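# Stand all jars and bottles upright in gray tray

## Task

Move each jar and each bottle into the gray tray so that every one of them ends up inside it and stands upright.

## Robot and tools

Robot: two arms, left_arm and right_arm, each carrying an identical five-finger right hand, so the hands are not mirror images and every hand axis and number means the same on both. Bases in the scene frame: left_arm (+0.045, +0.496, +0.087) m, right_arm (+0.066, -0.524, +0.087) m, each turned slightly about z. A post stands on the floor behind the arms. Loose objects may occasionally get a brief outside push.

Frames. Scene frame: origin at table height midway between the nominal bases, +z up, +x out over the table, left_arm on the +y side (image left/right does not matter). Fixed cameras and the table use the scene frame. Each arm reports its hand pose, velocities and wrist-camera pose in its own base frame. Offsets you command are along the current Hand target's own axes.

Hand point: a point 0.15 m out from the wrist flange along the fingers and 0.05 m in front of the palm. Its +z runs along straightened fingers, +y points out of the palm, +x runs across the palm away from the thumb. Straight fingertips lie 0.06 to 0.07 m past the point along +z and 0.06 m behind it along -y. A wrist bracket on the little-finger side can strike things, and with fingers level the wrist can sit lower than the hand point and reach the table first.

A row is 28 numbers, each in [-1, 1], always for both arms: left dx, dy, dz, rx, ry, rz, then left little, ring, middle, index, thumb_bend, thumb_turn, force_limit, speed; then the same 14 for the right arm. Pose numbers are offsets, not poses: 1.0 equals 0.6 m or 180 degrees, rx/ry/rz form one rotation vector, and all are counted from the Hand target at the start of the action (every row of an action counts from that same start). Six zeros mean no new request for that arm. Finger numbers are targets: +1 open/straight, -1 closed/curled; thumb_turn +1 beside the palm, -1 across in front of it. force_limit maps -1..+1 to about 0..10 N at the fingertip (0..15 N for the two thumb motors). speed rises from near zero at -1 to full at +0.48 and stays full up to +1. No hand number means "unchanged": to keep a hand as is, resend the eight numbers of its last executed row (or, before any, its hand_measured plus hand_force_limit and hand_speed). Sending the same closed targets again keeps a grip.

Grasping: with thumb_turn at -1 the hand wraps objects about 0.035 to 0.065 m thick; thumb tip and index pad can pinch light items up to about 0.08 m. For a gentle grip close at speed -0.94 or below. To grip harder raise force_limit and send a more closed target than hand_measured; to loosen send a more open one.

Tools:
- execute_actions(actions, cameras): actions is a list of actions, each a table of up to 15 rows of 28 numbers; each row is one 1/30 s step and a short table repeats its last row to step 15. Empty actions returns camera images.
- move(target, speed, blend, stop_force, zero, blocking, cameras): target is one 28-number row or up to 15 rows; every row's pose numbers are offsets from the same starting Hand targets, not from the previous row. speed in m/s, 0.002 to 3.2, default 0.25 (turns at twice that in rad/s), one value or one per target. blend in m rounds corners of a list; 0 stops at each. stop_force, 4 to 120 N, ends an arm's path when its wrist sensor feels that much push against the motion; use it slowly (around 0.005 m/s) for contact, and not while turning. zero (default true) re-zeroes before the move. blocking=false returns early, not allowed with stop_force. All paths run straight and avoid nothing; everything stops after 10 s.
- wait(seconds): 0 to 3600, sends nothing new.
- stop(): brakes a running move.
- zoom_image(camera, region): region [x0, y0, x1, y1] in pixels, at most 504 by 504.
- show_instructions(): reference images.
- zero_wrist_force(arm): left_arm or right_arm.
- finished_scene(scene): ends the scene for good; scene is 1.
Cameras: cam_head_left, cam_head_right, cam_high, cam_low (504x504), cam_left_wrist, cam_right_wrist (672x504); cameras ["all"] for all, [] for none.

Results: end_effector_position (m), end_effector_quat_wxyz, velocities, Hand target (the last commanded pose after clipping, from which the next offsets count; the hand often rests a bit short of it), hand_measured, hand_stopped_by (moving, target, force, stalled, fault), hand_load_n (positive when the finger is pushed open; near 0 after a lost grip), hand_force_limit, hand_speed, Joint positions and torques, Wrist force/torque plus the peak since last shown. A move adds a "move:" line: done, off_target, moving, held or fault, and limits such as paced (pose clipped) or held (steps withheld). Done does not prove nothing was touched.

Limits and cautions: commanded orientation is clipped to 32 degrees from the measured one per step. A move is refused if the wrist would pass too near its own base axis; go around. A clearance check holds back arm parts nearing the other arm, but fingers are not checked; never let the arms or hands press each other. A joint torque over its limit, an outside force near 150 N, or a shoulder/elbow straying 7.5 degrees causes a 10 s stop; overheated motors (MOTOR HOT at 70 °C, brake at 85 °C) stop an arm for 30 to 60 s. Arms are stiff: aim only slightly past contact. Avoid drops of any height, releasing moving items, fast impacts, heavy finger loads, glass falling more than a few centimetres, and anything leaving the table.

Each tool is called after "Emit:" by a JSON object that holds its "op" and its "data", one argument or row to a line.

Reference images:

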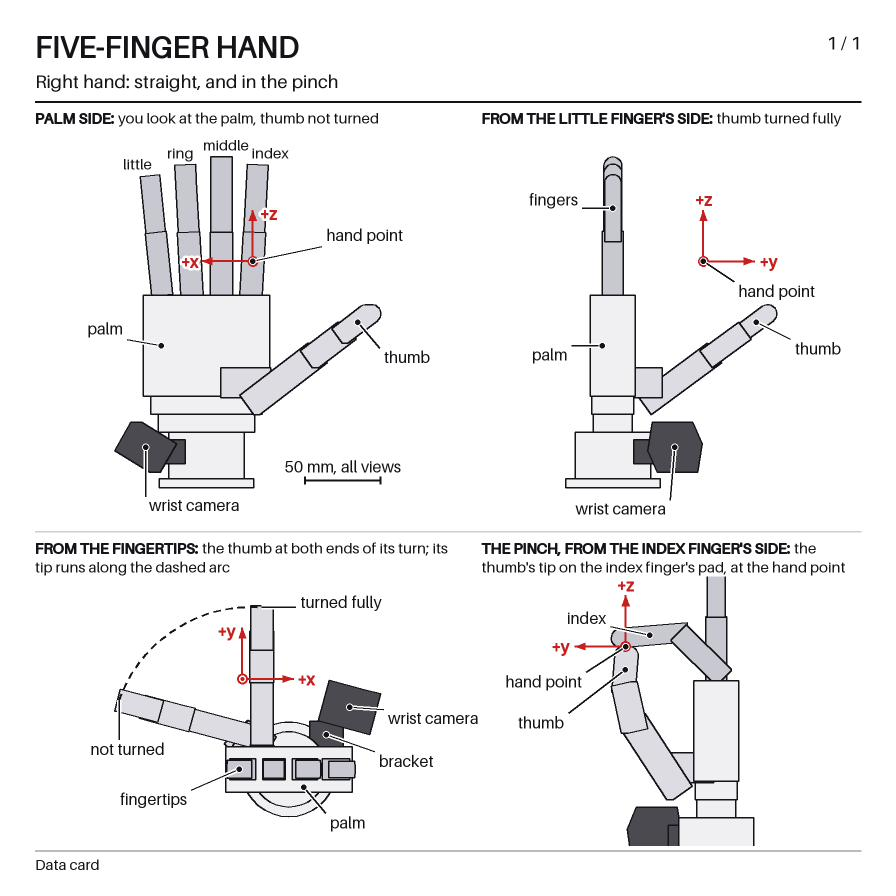

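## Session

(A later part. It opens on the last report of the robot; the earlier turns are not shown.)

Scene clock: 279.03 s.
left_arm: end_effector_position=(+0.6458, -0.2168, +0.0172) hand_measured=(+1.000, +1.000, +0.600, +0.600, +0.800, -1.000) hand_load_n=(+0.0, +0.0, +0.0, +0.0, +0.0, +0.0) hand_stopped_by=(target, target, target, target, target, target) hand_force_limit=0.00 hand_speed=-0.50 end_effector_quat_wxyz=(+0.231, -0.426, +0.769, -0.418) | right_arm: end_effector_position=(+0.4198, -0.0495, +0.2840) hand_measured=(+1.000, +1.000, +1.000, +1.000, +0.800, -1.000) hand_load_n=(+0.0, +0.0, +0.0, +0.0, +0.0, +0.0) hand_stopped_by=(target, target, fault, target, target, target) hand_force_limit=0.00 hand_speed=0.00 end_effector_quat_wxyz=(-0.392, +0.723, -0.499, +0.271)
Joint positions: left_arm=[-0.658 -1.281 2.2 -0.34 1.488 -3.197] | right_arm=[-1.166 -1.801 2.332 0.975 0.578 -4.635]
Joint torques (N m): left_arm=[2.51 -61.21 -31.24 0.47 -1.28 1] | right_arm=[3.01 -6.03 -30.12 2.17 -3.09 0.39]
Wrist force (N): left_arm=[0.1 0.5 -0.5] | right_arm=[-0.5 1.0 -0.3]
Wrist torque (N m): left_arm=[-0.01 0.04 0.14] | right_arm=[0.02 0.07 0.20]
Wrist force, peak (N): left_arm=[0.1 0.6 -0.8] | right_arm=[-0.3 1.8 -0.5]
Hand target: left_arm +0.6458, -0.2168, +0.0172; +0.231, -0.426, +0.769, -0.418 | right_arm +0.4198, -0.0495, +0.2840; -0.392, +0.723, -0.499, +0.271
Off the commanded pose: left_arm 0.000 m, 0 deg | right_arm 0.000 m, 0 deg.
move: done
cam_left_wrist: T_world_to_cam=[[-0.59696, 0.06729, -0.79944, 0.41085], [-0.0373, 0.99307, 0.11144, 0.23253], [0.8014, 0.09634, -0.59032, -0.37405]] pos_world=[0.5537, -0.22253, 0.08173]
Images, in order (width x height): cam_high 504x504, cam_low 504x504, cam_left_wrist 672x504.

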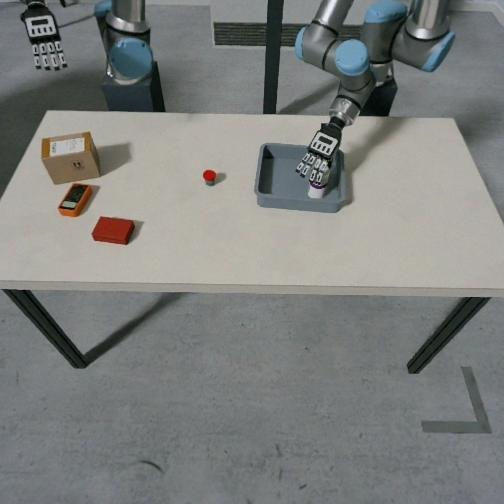

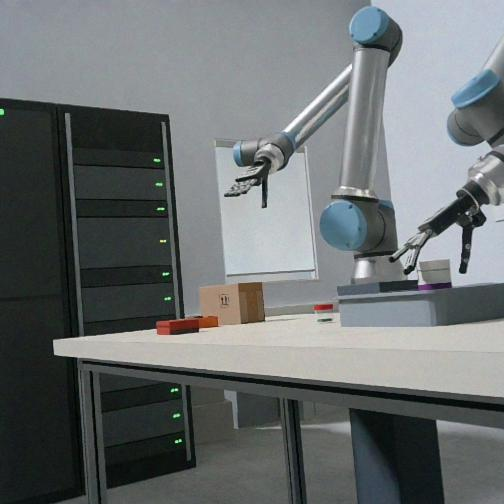

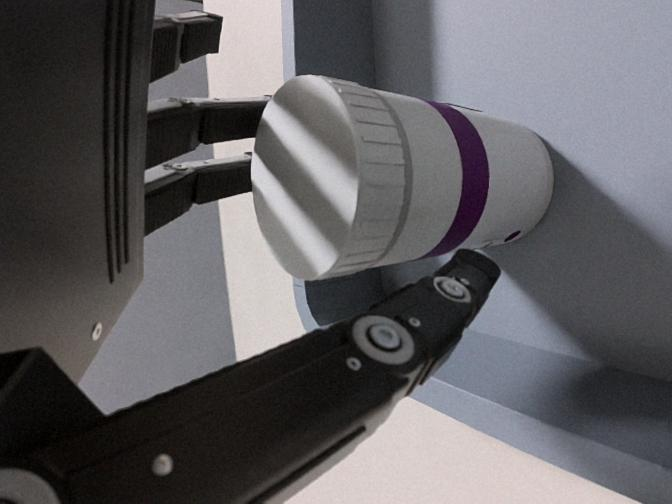

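Emit:
{"op": "move", "data": {
  "target": [
    [0,-0.1678,-0.109,0,0,0,1,1,0.6,0.6,0.8,-1,0.0,-0.5,0,0,0,0,0,0,1,1,1,1,0.8,-1,0,0],
    [0.5543,-0.3135,0.1682,0,0,0,1,1,0.6,0.6,0.8,-1,0.0,-0.5,0,0,0,0,0,0,1,1,1,1,0.8,-1,0,0],
    [0.5543,-0.2297,0.2227,0,0,0,-1,-1,0.6,0.6,0.8,-1,0.0,0.3,0,0,0,0,0,0,1,1,1,1,0.8,-1,0,0]
  ],
  "speed": [0.12,0.3,0.2],
  "blend": [0.01,0.02,0],
  "cameras": ["cam_left_wrist","cam_low","cam_high","cam_head_left"]
}}

Emit:
{"op": "zoom_image", "data": {
  "camera": "cam_high",
  "region": [240, 110, 360, 230]
}}

Emit:
{"op": "zoom_image", "data": {
  "camera": "cam_low",
  "region": [260, 200, 500, 340]
}}

Scene clock: 317.83 s.
left_arm: end_effector_position=(+0.6281, -0.5979, +0.0605) hand_measured=(-1.000, -1.000, +0.600, +0.600, +0.800, -1.000) hand_load_n=(+0.0, +0.0, +0.0, -0.5, +0.0, +0.0) hand_stopped_by=(target, target, target, target, target, target) hand_force_limit=0.00 hand_speed=0.30 end_effector_quat_wxyz=(+0.231, -0.426, +0.769, -0.418) | right_arm: end_effector_position=(+0.4198, -0.0495, +0.2840) hand_measured=(+1.000, +1.000, +1.000, +1.000, +0.800, -1.000) hand_load_n=(+0.0, -0.5, +0.0, +0.0, +0.0, +0.0) hand_stopped_by=(target, target, fault, target, target, target) hand_force_limit=0.00 hand_speed=0.00 end_effector_quat_wxyz=(-0.392, +0.723, -0.499, +0.271)
Joint positions: left_arm=[-1.115 -1.061 1.751 -0.037 1.113 -3.469] | right_arm=[-1.166 -1.801 2.332 0.975 0.578 -4.635]
Joint torques (N m): left_arm=[11.2 -57.82 -37.86 -1.49 2.37 1.99] | right_arm=[2.98 -5.43 -30.32 2.14 -2.88 0.15]
Wrist force (N): left_arm=[-0.2 0.2 -0.4] | right_arm=[-0.4 1.4 -0.5]
Wrist torque (N m): left_arm=[-0.04 0.04 -0.14] | right_arm=[0.10 0.06 0.22]
Wrist force, peak (N): left_arm=[-2.1 0.3 -2.4] | right_arm=[-0.5 1.9 -0.6]
Hand target: left_arm +0.6281, -0.5979, +0.0605; +0.231, -0.426, +0.769, -0.418 | right_arm +0.4198, -0.0495, +0.2840; -0.392, +0.723, -0.499, +0.271
Off the commanded pose: left_arm 0.000 m, 0 deg | right_arm 0.000 m, 0 deg.
move: done
cam_left_wrist: T_world_to_cam=[[-0.59696, 0.06729, -0.79944, 0.46054], [-0.0373, 0.99307, 0.11144, 0.60551], [0.8014, 0.09634, -0.59032, -0.29759]] pos_world=[0.536, -0.60363, 0.12503]
Images, in order (width x height): cam_head_left 504x504, cam_high 504x504, cam_low 504x504, cam_left_wrist 672x504.

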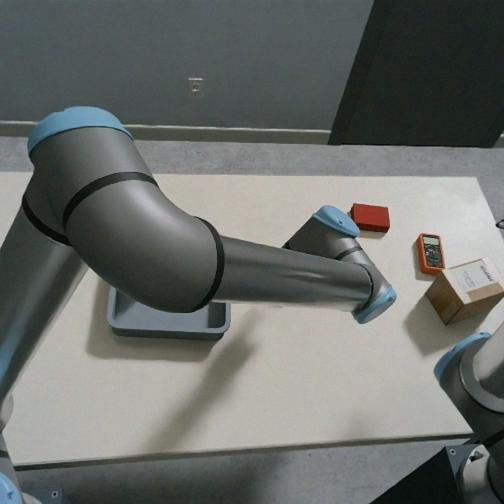

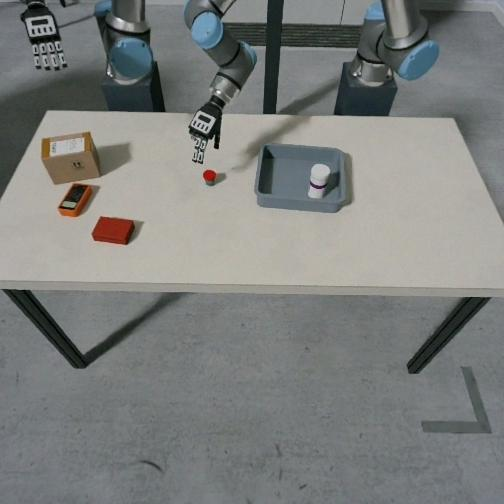

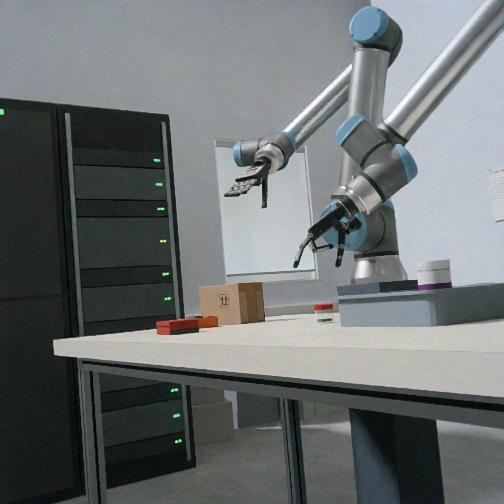

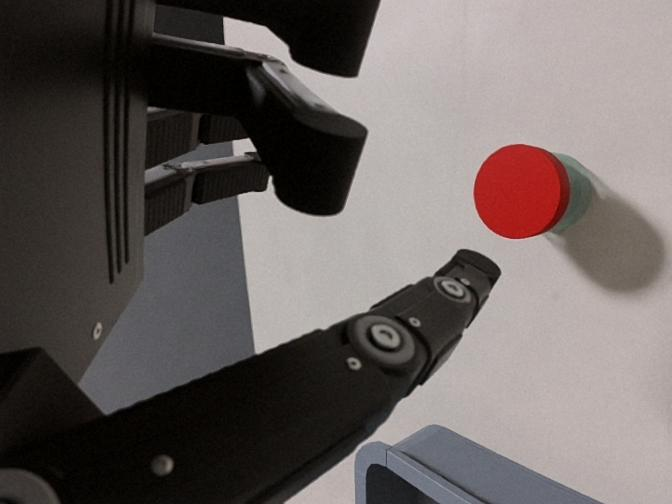

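Scaled by 4.200.

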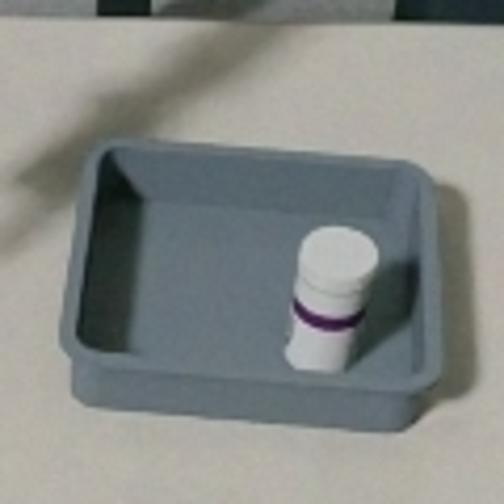

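Scaled by 2.100.

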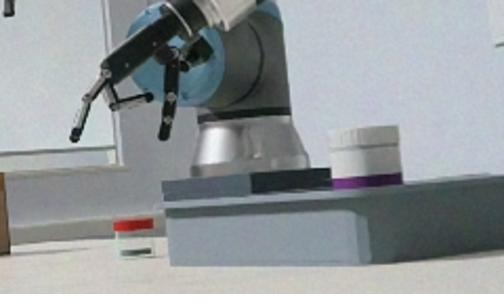

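Emit:
{"op": "zoom_image", "data": {
  "camera": "cam_low",
  "region": [270, 220, 370, 330]
}}

Scaled by 4.582.

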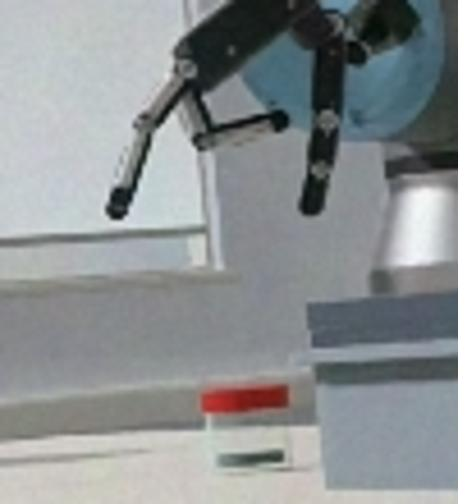

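Emit:
{"op": "move", "data": {
  "target": [-0.0013,0.1593,0.099,0,0,0,-1,-1,0.6,0.6,0.8,-1,0.0,0.3,0,0,0,0,0,0,1,1,1,1,0.8,-1,0,0],
  "speed": 0.06,
  "stop_force": 10,
  "cameras": ["cam_left_wrist","cam_low","cam_high"]
}}

Emit:
{"op": "zoom_image", "data": {
  "camera": "cam_low",
  "region": [270, 250, 370, 350]
}}

Emit:
{"op": "zoom_image", "data": {
  "camera": "cam_high",
  "region": [160, 130, 240, 210]
}}

Scene clock: 341.60 s.
left_arm: end_effector_position=(+0.6265, -0.5962, -0.0520) hand_measured=(-1.000, -1.000, +0.600, +0.600, +0.800, -1.000) hand_load_n=(+0.5, +0.0, +0.0, +0.0, +0.0, +0.0) hand_stopped_by=(target, target, target, target, target, target) hand_force_limit=0.00 hand_speed=0.30 end_effector_quat_wxyz=(+0.231, -0.426, +0.769, -0.418) | right_arm: end_effector_position=(+0.4198, -0.0495, +0.2840) hand_measured=(+1.000, +1.000, +1.000, +1.000, +0.800, -1.000) hand_load_n=(-0.5, +0.0, +0.0, +0.0, +0.0, +0.0) hand_stopped_by=(target, target, fault, target, target, target) hand_force_limit=0.00 hand_speed=0.00 end_effector_quat_wxyz=(-0.392, +0.723, -0.499, +0.271)
Joint positions: left_arm=[-1.116 -0.933 1.794 -0.208 1.112 -3.47] | right_arm=[-1.166 -1.801 2.332 0.975 0.578 -4.635]
Joint torques (N m): left_arm=[-2.13 -91.2 -34.06 4.27 -3.57 -0.34] | right_arm=[3.97 -5.34 -30.49 2.12 -2.93 0.07]
Wrist force (N): left_arm=[-0.1 0.8 -0.7] | right_arm=[-0.4 1.4 -0.4]
Wrist torque (N m): left_arm=[0.06 0.06 0.08] | right_arm=[0.09 0.06 0.21]
Wrist force, peak (N): left_arm=[0.0 0.5 -1.0] | right_arm=[-0.5 1.9 -0.5]
Hand target: left_arm +0.6265, -0.5962, -0.0520; +0.231, -0.426, +0.769, -0.418 | right_arm +0.4198, -0.0495, +0.2840; -0.392, +0.723, -0.499, +0.271
Off the commanded pose: left_arm 0.000 m, 0 deg | right_arm 0.000 m, 0 deg.
move: done
cam_left_wrist: T_world_to_cam=[[-0.59696, 0.06729, -0.79944, 0.36945], [-0.0373, 0.99307, 0.11144, 0.61631], [0.8014, 0.09634, -0.59032, -0.36294]] pos_world=[0.5344, -0.60193, 0.01243]
Images, in order (width x height): cam_high 504x504, cam_low 504x504, cam_left_wrist 672x504.

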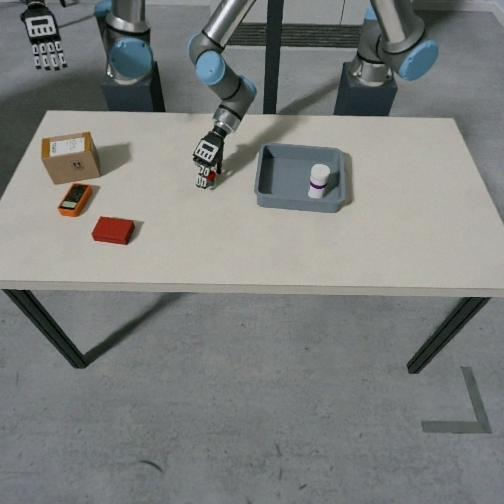

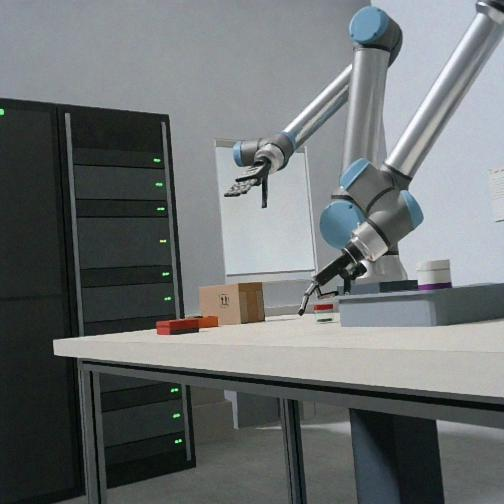

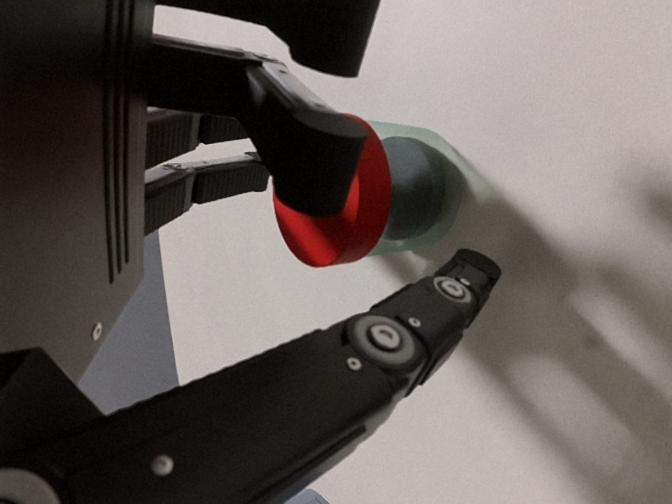

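Scaled by 5.040.

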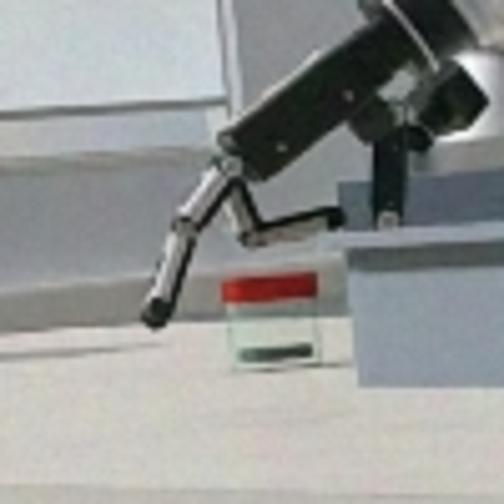

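Scaled by 6.300.

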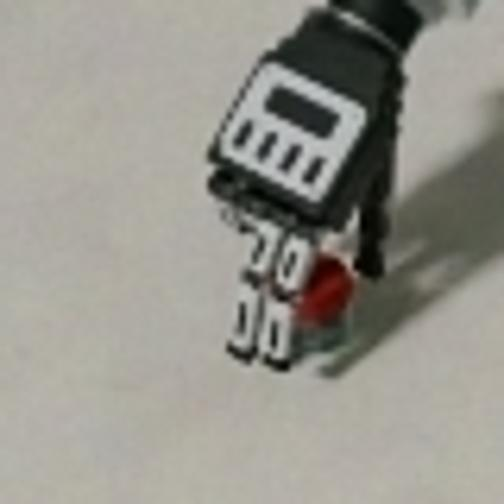

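Emit:
{"op": "zoom_image", "data": {
  "camera": "cam_left_wrist",
  "region": [240, 90, 500, 300]
}}

Scaled by 1.938 from the camera's image (finer frame: 960x720).

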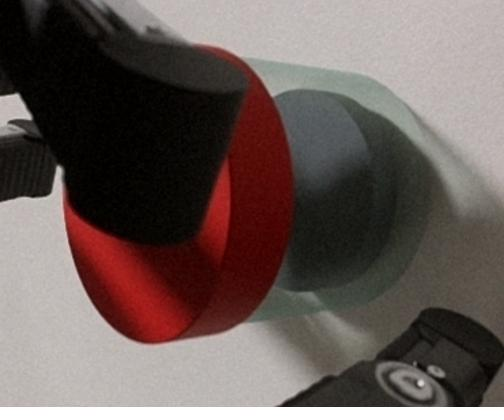

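Emit:
{"op": "move", "data": {
  "target": [-0.0042,0,0,0,0,0,-1,-1,0.4,0.4,0.58,-1,-0.8,-0.9,0,0,0,0,0,0,1,1,1,1,0.8,-1,0,0],
  "speed": 0.03,
  "cameras": ["cam_left_wrist","cam_low","cam_high"]
}}

Emit:
{"op": "zoom_image", "data": {
  "camera": "cam_low",
  "region": [270, 250, 370, 350]
}}

Emit:
{"op": "zoom_image", "data": {
  "camera": "cam_high",
  "region": [180, 150, 230, 200]
}}

Emit:
{"op": "zoom_image", "data": {
  "camera": "cam_left_wrist",
  "region": [140, 60, 540, 360]
}}

Scene clock: 379.57 s.
left_arm: end_effector_position=(+0.6279, -0.5941, -0.0520) hand_measured=(-1.000, -1.000, +0.400, +0.400, +0.580, -1.000) hand_load_n=(+0.0, +0.0, +0.0, +0.0, +0.0, +0.0) hand_stopped_by=(target, target, target, target, target, target) hand_force_limit=-0.80 hand_speed=-0.90 end_effector_quat_wxyz=(+0.231, -0.426, +0.769, -0.418) | right_arm: end_effector_position=(+0.4198, -0.0495, +0.2840) hand_measured=(+1.000, +1.000, +1.000, +1.000, +0.800, -1.000) hand_load_n=(+0.0, +0.0, +0.0, +0.0, +0.0, +0.0) hand_stopped_by=(target, target, fault, target, target, target) hand_force_limit=0.00 hand_speed=0.00 end_effector_quat_wxyz=(-0.392, +0.723, -0.499, +0.271)
Joint positions: left_arm=[-1.113 -0.934 1.796 -0.21 1.114 -3.468] | right_arm=[-1.166 -1.801 2.332 0.975 0.578 -4.635]
Joint torques (N m): left_arm=[-9.03 -61.25 -12.29 1.77 -3.58 -2.18] | right_arm=[3.99 -3.92 -30.8 2.15 -3.13 0.34]
Wrist force (N): left_arm=[-0.5 0.5 -0.7] | right_arm=[0.0 1.4 -0.6]
Wrist torque (N m): left_arm=[0.02 0.10 -0.15] | right_arm=[0.10 0.02 0.23]
Wrist force, peak (N): left_arm=[-0.2 0.5 -1.0] | right_arm=[-0.7 1.8 -0.6]
Hand target: left_arm +0.6279, -0.5941, -0.0520; +0.231, -0.426, +0.769, -0.418 | right_arm +0.4198, -0.0495, +0.2840; -0.392, +0.723, -0.499, +0.271
Off the commanded pose: left_arm 0.000 m, 0 deg | right_arm 0.000 m, 0 deg.
move: done
cam_left_wrist: T_world_to_cam=[[-0.59696, 0.06729, -0.79944, 0.37015], [-0.0373, 0.99307, 0.11144, 0.61427], [0.8014, 0.09634, -0.59032, -0.36426]] pos_world=[0.5358, -0.59983, 0.01243]
Images, in order (width x height): cam_high 504x504, cam_low 504x504, cam_left_wrist 672x504.

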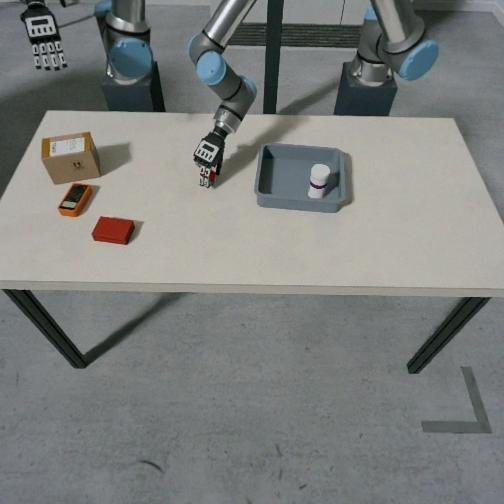

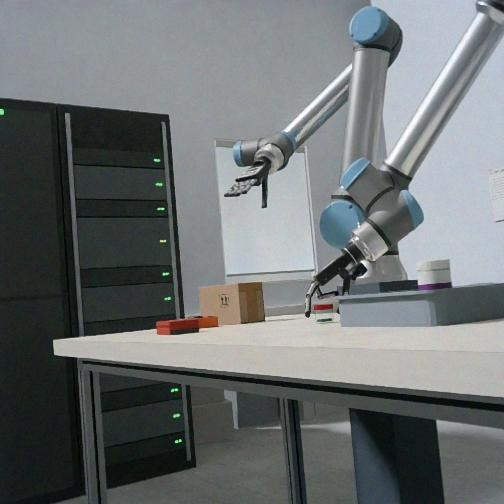

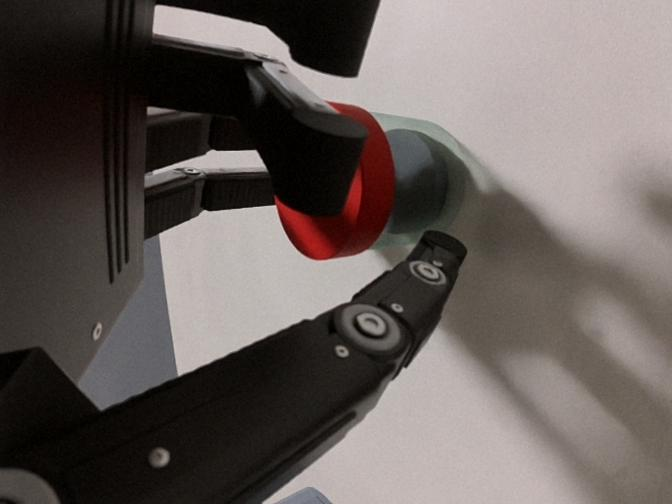

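Scaled by 5.040.

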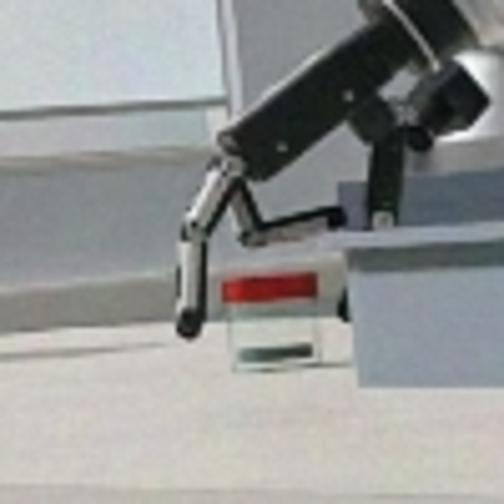

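Scaled by 10.080.

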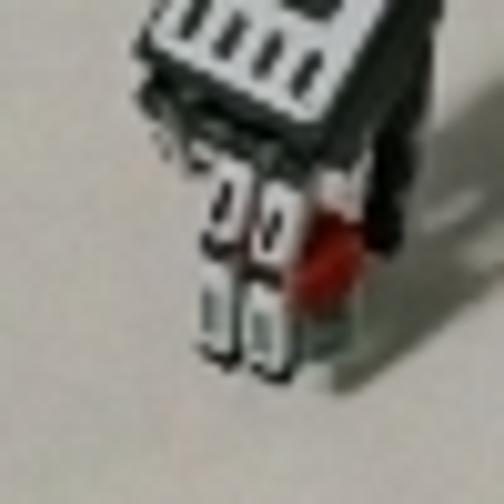

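Scaled by 1.260 from the camera's image (finer frame: 960x720).

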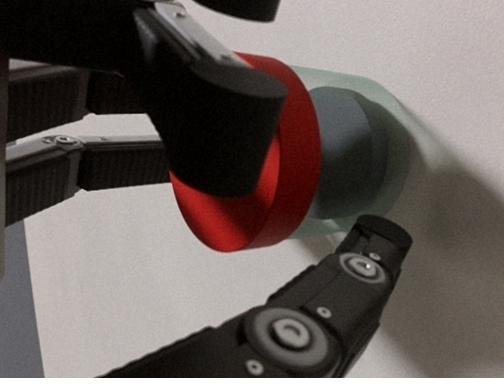

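Emit:
{"op": "move", "data": {
  "target": [0,0,0,0,0,0,-1,-1,0.2,0.2,0.42,-1,-0.8,-0.92,0,0,0,0,0,0,1,1,1,1,0.8,-1,0,0],
  "cameras": ["cam_left_wrist","cam_low","cam_high"]
}}

Emit:
{"op": "zoom_image", "data": {
  "camera": "cam_low",
  "region": [270, 250, 370, 350]
}}

Emit:
{"op": "zoom_image", "data": {
  "camera": "cam_high",
  "region": [180, 150, 230, 200]
}}

Scene clock: 394.60 s.
left_arm: end_effector_position=(+0.6279, -0.5941, -0.0520) hand_measured=(-1.000, -1.000, +0.200, +0.200, +0.428, -1.000) hand_load_n=(+0.0, +0.0, +1.0, +0.0, +1.5, +0.5) hand_stopped_by=(target, target, target, target, force, target) hand_force_limit=-0.80 hand_speed=-0.92 end_effector_quat_wxyz=(+0.231, -0.426, +0.769, -0.418) | right_arm: end_effector_position=(+0.4198, -0.0495, +0.2840) hand_measured=(+1.000, +1.000, +1.000, +1.000, +0.800, -1.000) hand_load_n=(+0.0, +0.0, +0.0, +0.0, +0.0, -0.5) hand_stopped_by=(target, target, fault, target, target, target) hand_force_limit=0.00 hand_speed=0.00 end_effector_quat_wxyz=(-0.392, +0.723, -0.499, +0.271)
Joint positions: left_arm=[-1.113 -0.934 1.796 -0.21 1.114 -3.468] | right_arm=[-1.166 -1.801 2.332 0.975 0.578 -4.635]
Joint torques (N m): left_arm=[-9.79 -61.76 -12.14 1.63 -3.95 -2.35] | right_arm=[3.85 -6.13 -29.38 2.41 -3.04 0.07]
Wrist force (N): left_arm=[0.0 0.4 -0.6] | right_arm=[-0.2 1.2 -0.6]
Wrist torque (N m): left_arm=[-0.03 0.04 -0.12] | right_arm=[0.06 0.04 0.21]
Wrist force, peak (N): left_arm=[-0.2 0.6 -0.9] | right_arm=[-0.4 2.0 -0.7]
Hand target: left_arm +0.6279, -0.5941, -0.0520; +0.231, -0.426, +0.769, -0.418 | right_arm +0.4198, -0.0495, +0.2840; -0.392, +0.723, -0.499, +0.271
Off the commanded pose: left_arm 0.000 m, 0 deg | right_arm 0.000 m, 0 deg.
move: done
cam_left_wrist: T_world_to_cam=[[-0.59696, 0.06729, -0.79944, 0.37015], [-0.0373, 0.99307, 0.11144, 0.61427], [0.8014, 0.09634, -0.59032, -0.36426]] pos_world=[0.5358, -0.59983, 0.01243]
Images, in order (width x height): cam_high 504x504, cam_low 504x504, cam_left_wrist 672x504.

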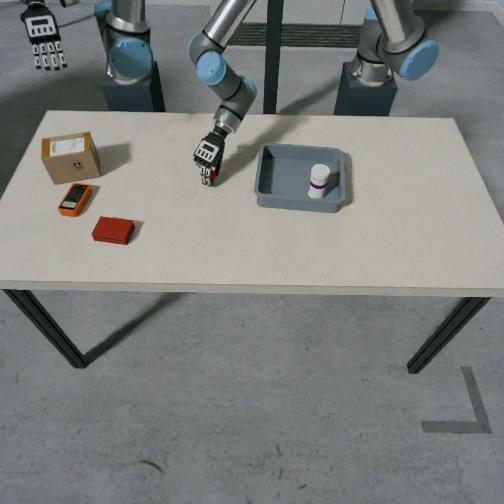

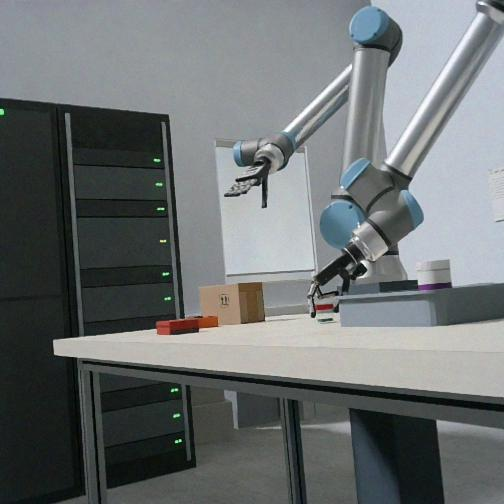

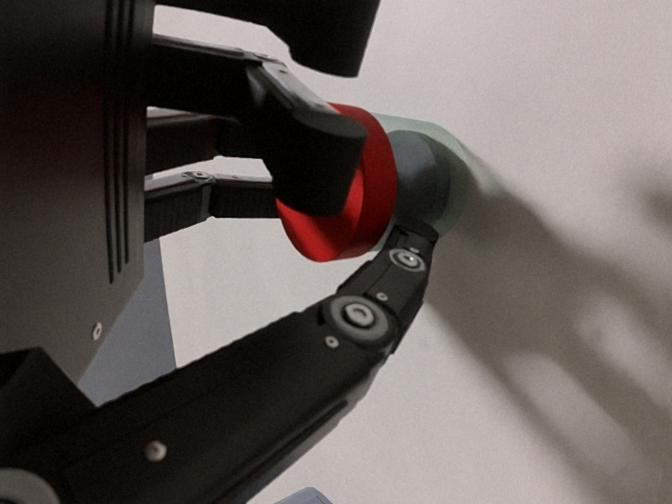

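Scaled by 5.040.

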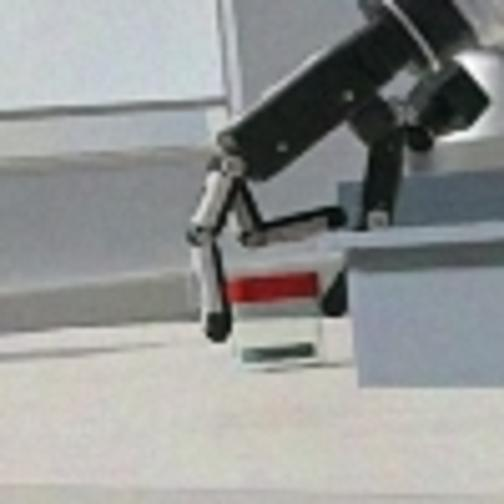

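Scaled by 10.080.

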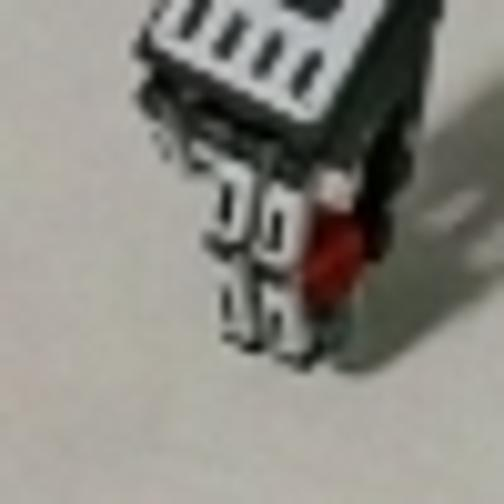

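Emit:
{"op": "move", "data": {
  "target": [0,0,0,0,0,0,-1,-1,0.195,0.1,0.42,-1,-0.8,-0.92,0,0,0,0,0,0,1,1,1,1,0.8,-1,0,0]
}}

Emit:
{"op": "move", "data": {
  "target": [0,0,0,0,0,0,-1,-1,0.05,0.03,0.42,-1,-0.2,-0.92,0,0,0,0,0,0,1,1,1,1,0.8,-1,0,0]
}}

Emit:
{"op": "move", "data": {
  "target": [0,-0.014,-0.0091,0,0,0,-1,-1,0.05,0.03,0.42,-1,-0.2,-0.92,0,0,0,0,0,0,1,1,1,1,0.8,-1,0,0],
  "speed": 0.03,
  "cameras": ["cam_left_wrist","cam_low","cam_high"]
}}

Emit:
{"op": "zoom_image", "data": {
  "camera": "cam_low",
  "region": [270, 250, 370, 350]
}}

Scene clock: 398.93 s.
left_arm: end_effector_position=(+0.6279, -0.5941, -0.0520) hand_measured=(-1.000, -1.000, +0.200, +0.126, +0.428, -1.000) hand_load_n=(+0.0, +0.0, +1.0, +0.5, +2.5, +0.0) hand_stopped_by=(target, target, force, force, force, target) hand_force_limit=-0.80 hand_speed=-0.92 end_effector_quat_wxyz=(+0.231, -0.426, +0.769, -0.418) | right_arm: end_effector_position=(+0.4198, -0.0495, +0.2840) hand_measured=(+1.000, +1.000, +1.000, +1.000, +0.800, -1.000) hand_load_n=(+0.0, +0.0, +0.0, +0.0, +0.0, +0.0) hand_stopped_by=(target, target, fault, target, target, target) hand_force_limit=0.00 hand_speed=0.00 end_effector_quat_wxyz=(-0.392, +0.723, -0.499, +0.271)
Joint positions: left_arm=[-1.113 -0.934 1.796 -0.21 1.114 -3.468] | right_arm=[-1.166 -1.801 2.332 0.975 0.578 -4.635]
Joint torques (N m): left_arm=[-8.98 -62.57 -13.97 1.84 -4.03 -2.26] | right_arm=[3.44 -5.04 -29.72 2.22 -3.29 0.13]
Wrist force (N): left_arm=[0.0 0.9 -0.3] | right_arm=[-0.2 1.2 -1.0]
Wrist torque (N m): left_arm=[0.03 0.04 -0.11] | right_arm=[0.09 0.05 0.21]
Wrist force, peak (N): left_arm=[-0.3 0.8 -0.7] | right_arm=[-0.4 1.8 -0.6]
Hand target: left_arm +0.6279, -0.5941, -0.0520; +0.231, -0.426, +0.769, -0.418 | right_arm +0.4198, -0.0495, +0.2840; -0.392, +0.723, -0.499, +0.271
Off the commanded pose: left_arm 0.000 m, 0 deg | right_arm 0.000 m, 0 deg.
move: done

Scene clock: 399.43 s.
left_arm: end_effector_position=(+0.6279, -0.5941, -0.0520) hand_measured=(-1.000, -1.000, +0.180, +0.090, +0.428, -1.000) hand_load_n=(+0.0, +0.0, +3.5, +5.0, +7.0, -0.5) hand_stopped_by=(target, target, force, force, force, target) hand_force_limit=-0.20 hand_speed=-0.92 end_effector_quat_wxyz=(+0.231, -0.426, +0.769, -0.418) | right_arm: end_effector_position=(+0.4198, -0.0495, +0.2840) hand_measured=(+1.000, +1.000, +1.000, +1.000, +0.800, -1.000) hand_load_n=(+0.0, +0.0, +0.0, +0.0, +0.0, +0.0) hand_stopped_by=(target, target, fault, target, target, target) hand_force_limit=0.00 hand_speed=0.00 end_effector_quat_wxyz=(-0.392, +0.723, -0.499, +0.271)
Joint positions: left_arm=[-1.113 -0.934 1.796 -0.21 1.114 -3.468] | right_arm=[-1.166 -1.801 2.332 0.975 0.578 -4.635]
Joint torques (N m): left_arm=[-7.42 -63.1 -14.22 1.59 -3.71 -2.35] | right_arm=[4.46 -5.69 -30.08 2.34 -3.05 0.33]
Wrist force (N): left_arm=[-0.7 -0.7 -1.0] | right_arm=[-0.5 1.8 -0.7]
Wrist torque (N m): left_arm=[-0.01 0.09 -0.16] | right_arm=[0.16 0.09 0.21]
Wrist force, peak (N): left_arm=[-0.6 -1.1 -0.9] | right_arm=[-0.5 1.8 -0.7]
Hand target: left_arm +0.6279, -0.5941, -0.0520; +0.231, -0.426, +0.769, -0.418 | right_arm +0.4198, -0.0495, +0.2840; -0.392, +0.723, -0.499, +0.271
Off the commanded pose: left_arm 0.000 m, 0 deg | right_arm 0.000 m, 0 deg.
move: done

Scene clock: 400.03 s.
left_arm: end_effector_position=(+0.6279, -0.5941, -0.0418) hand_measured=(-1.000, -1.000, +0.180, +0.090, +0.428, -1.000) hand_load_n=(+0.0, +0.0, +3.5, +4.0, +8.0, -0.5) hand_stopped_by=(target, target, force, force, force, target) hand_force_limit=-0.20 hand_speed=-0.92 end_effector_quat_wxyz=(+0.231, -0.426, +0.769, -0.418) | right_arm: end_effector_position=(+0.4198, -0.0495, +0.2840) hand_measured=(+1.000, +1.000, +1.000, +1.000, +0.800, -1.000) hand_load_n=(+0.0, +0.0, +0.0, +0.0, +0.0, +0.0) hand_stopped_by=(target, target, fault, target, target, target) hand_force_limit=0.00 hand_speed=0.00 end_effector_quat_wxyz=(-0.392, +0.723, -0.499, +0.271)
Joint positions: left_arm=[-1.113 -0.947 1.794 -0.195 1.114 -3.468] | right_arm=[-1.166 -1.801 2.332 0.975 0.578 -4.635]
Joint torques (N m): left_arm=[-2.94 -61.01 -31.85 -1.55 -2.98 -1.45] | right_arm=[4.37 -4.46 -29.92 2.35 -3.01 0.18]
Wrist force (N): left_arm=[-0.3 1.1 -0.1] | right_arm=[-0.1 1.4 -0.7]
Wrist torque (N m): left_arm=[-0.01 0.07 -0.12] | right_arm=[0.11 0.02 0.23]
Wrist force, peak (N): left_arm=[-0.7 -0.9 -0.9] | right_arm=[-0.4 1.7 -0.4]
Hand target: left_arm +0.6279, -0.5941, -0.0420; +0.231, -0.426, +0.769, -0.418 | right_arm +0.4198, -0.0495, +0.2840; -0.392, +0.723, -0.499, +0.271
Off the commanded pose: left_arm 0.000 m, 0 deg | right_arm 0.000 m, 0 deg.
move: done
cam_left_wrist: T_world_to_cam=[[-0.59696, 0.06729, -0.79944, 0.3783], [-0.0373, 0.99307, 0.11144, 0.61304], [0.8014, 0.09634, -0.59032, -0.35825]] pos_world=[0.5358, -0.59973, 0.02263]
Images, in order (width x height): cam_high 504x504, cam_low 504x504, cam_left_wrist 672x504.

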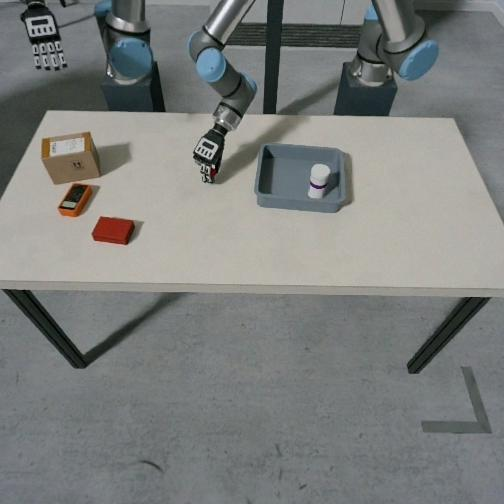

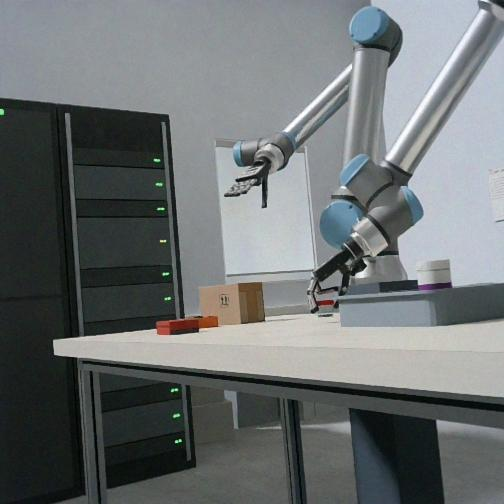

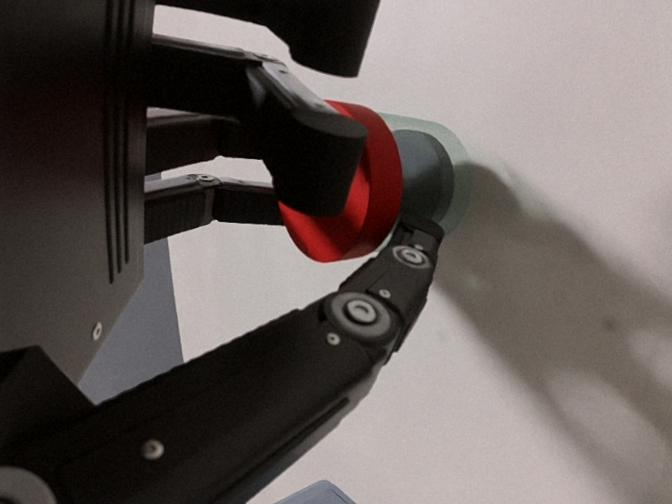

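Scaled by 5.040.

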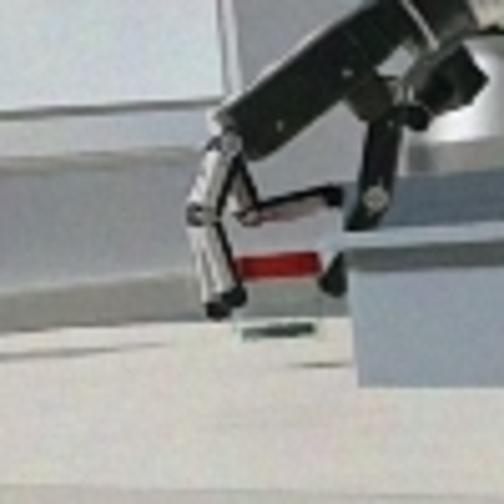

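Emit:
{"op": "move", "data": {
  "target": [
    [0,-0.1356,-0.0881,0,0,0,-1,-1,0.05,0.03,0.42,-1,-0.2,-0.92,0,0,0,0,0,0,1,1,1,1,0.8,-1,0,0],
    [-0.3735,0.0248,-0.3352,0,0,0,-1,-1,0.05,0.03,0.42,-1,-0.2,-0.92,0,0,0,0,0,0,1,1,1,1,0.8,-1,0,0]
  ],
  "speed": 0.18,
  "blend": [0.02,0],
  "cameras": ["all"]
}}

Emit:
{"op": "zoom_image", "data": {
  "camera": "cam_high",
  "region": [240, 110, 360, 230]
}}

Scene clock: 414.93 s.
left_arm: end_effector_position=(+0.5969, -0.3103, +0.0548) hand_measured=(-1.000, -1.000, +0.180, +0.090, +0.428, -1.000) hand_load_n=(+0.0, +0.0, +3.5, +4.0, +7.5, -1.0) hand_stopped_by=(target, target, force, force, force, target) hand_force_limit=-0.20 hand_speed=-0.92 end_effector_quat_wxyz=(+0.231, -0.426, +0.769, -0.418) | right_arm: end_effector_position=(+0.4198, -0.0495, +0.2840) hand_measured=(+1.000, +1.000, +1.000, +1.000, +0.800, -1.000) hand_load_n=(+0.0, +0.0, +0.0, +0.0, +0.0, +0.0) hand_stopped_by=(target, target, fault, target, target, target) hand_force_limit=0.00 hand_speed=0.00 end_effector_quat_wxyz=(-0.392, +0.723, -0.499, +0.271)
Joint positions: left_arm=[-0.882 -1.346 2.193 -0.247 1.302 -3.323] | right_arm=[-1.166 -1.801 2.332 0.975 0.578 -4.635]
Joint torques (N m): left_arm=[6.18 -46.13 -28.2 3.83 -3.26 -2.81] | right_arm=[4.24 -6.84 -30.26 2.59 -2.86 0.41]
Wrist force (N): left_arm=[-0.1 1.3 -0.1] | right_arm=[-0.1 1.4 -0.9]
Wrist torque (N m): left_arm=[0.02 0.03 0.15] | right_arm=[0.12 0.03 0.23]
Wrist force, peak (N): left_arm=[0.1 3.1 0.8] | right_arm=[-0.2 1.8 -0.7]
Hand target: left_arm +0.5969, -0.3102, +0.0548; +0.231, -0.426, +0.769, -0.418 | right_arm +0.4198, -0.0495, +0.2840; -0.392, +0.723, -0.499, +0.271
Off the commanded pose: left_arm 0.000 m, 0 deg | right_arm 0.000 m, 0 deg.
move: done
cam_left_wrist: T_world_to_cam=[[-0.59691, 0.06728, -0.79949, 0.4179], [-0.03723, 0.99308, 0.11137, 0.31936], [0.80145, 0.09624, -0.59027, -0.30378]] pos_world=[0.5048, -0.31603, 0.11923]
cam_right_wrist: T_world_to_cam=[[-0.44843, -0.414, -0.79216, 0.38605], [-0.80164, 0.57827, 0.15159, 0.31409], [0.39532, 0.703, -0.59119, 0.15369]] pos_world=[0.36415, -0.12985, 0.34907]

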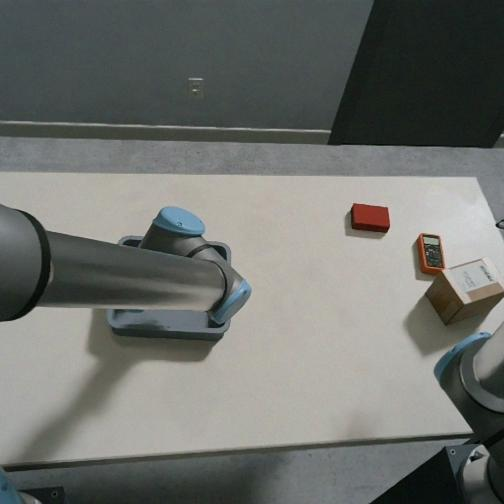

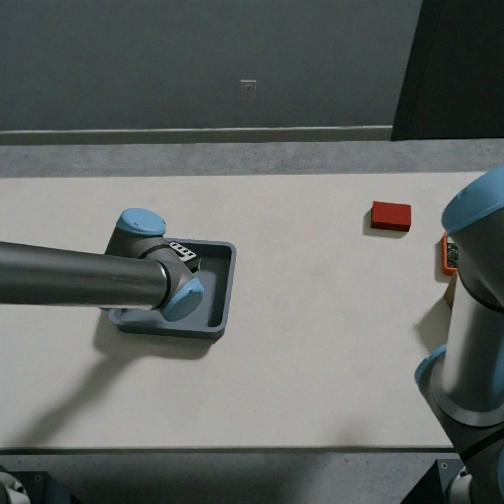

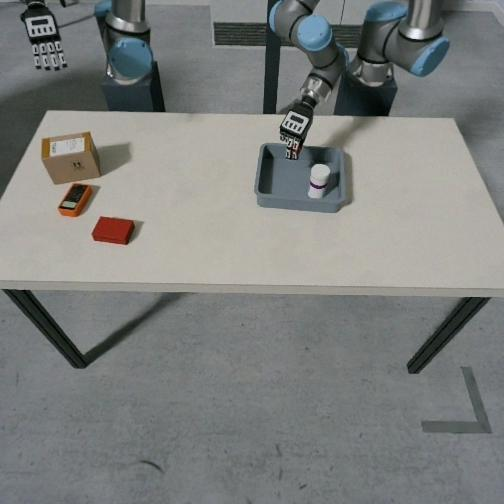

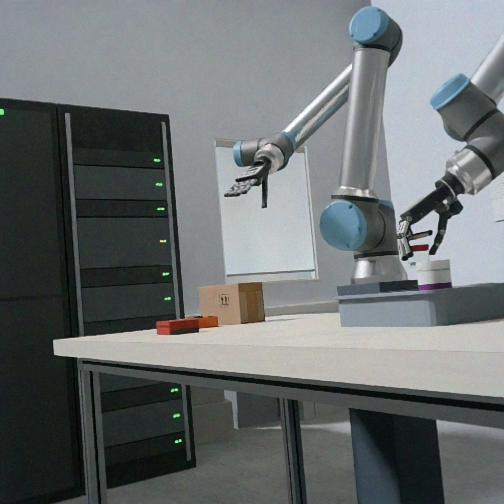

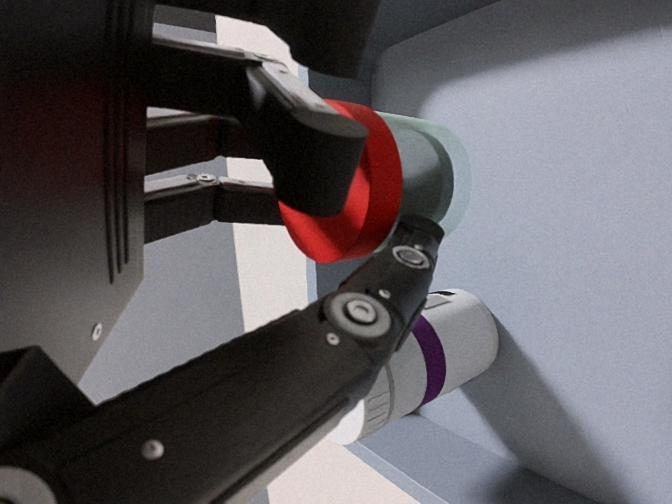

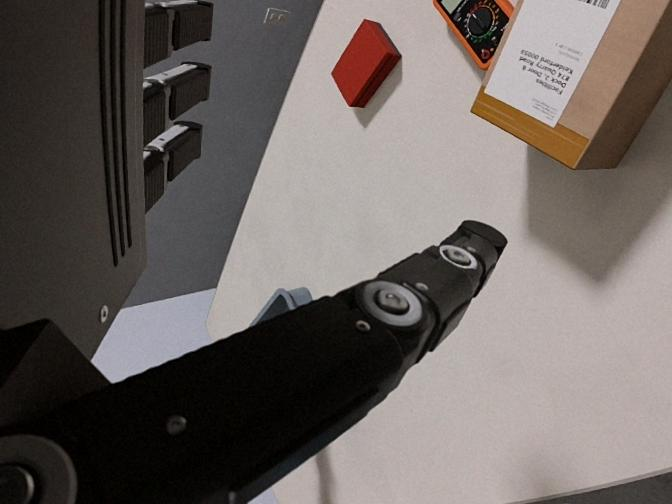

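Scaled by 4.200.

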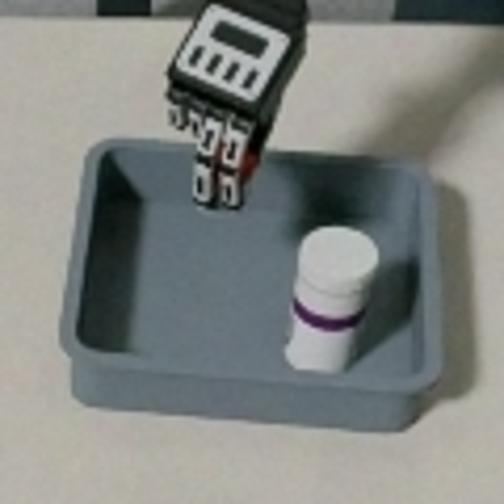

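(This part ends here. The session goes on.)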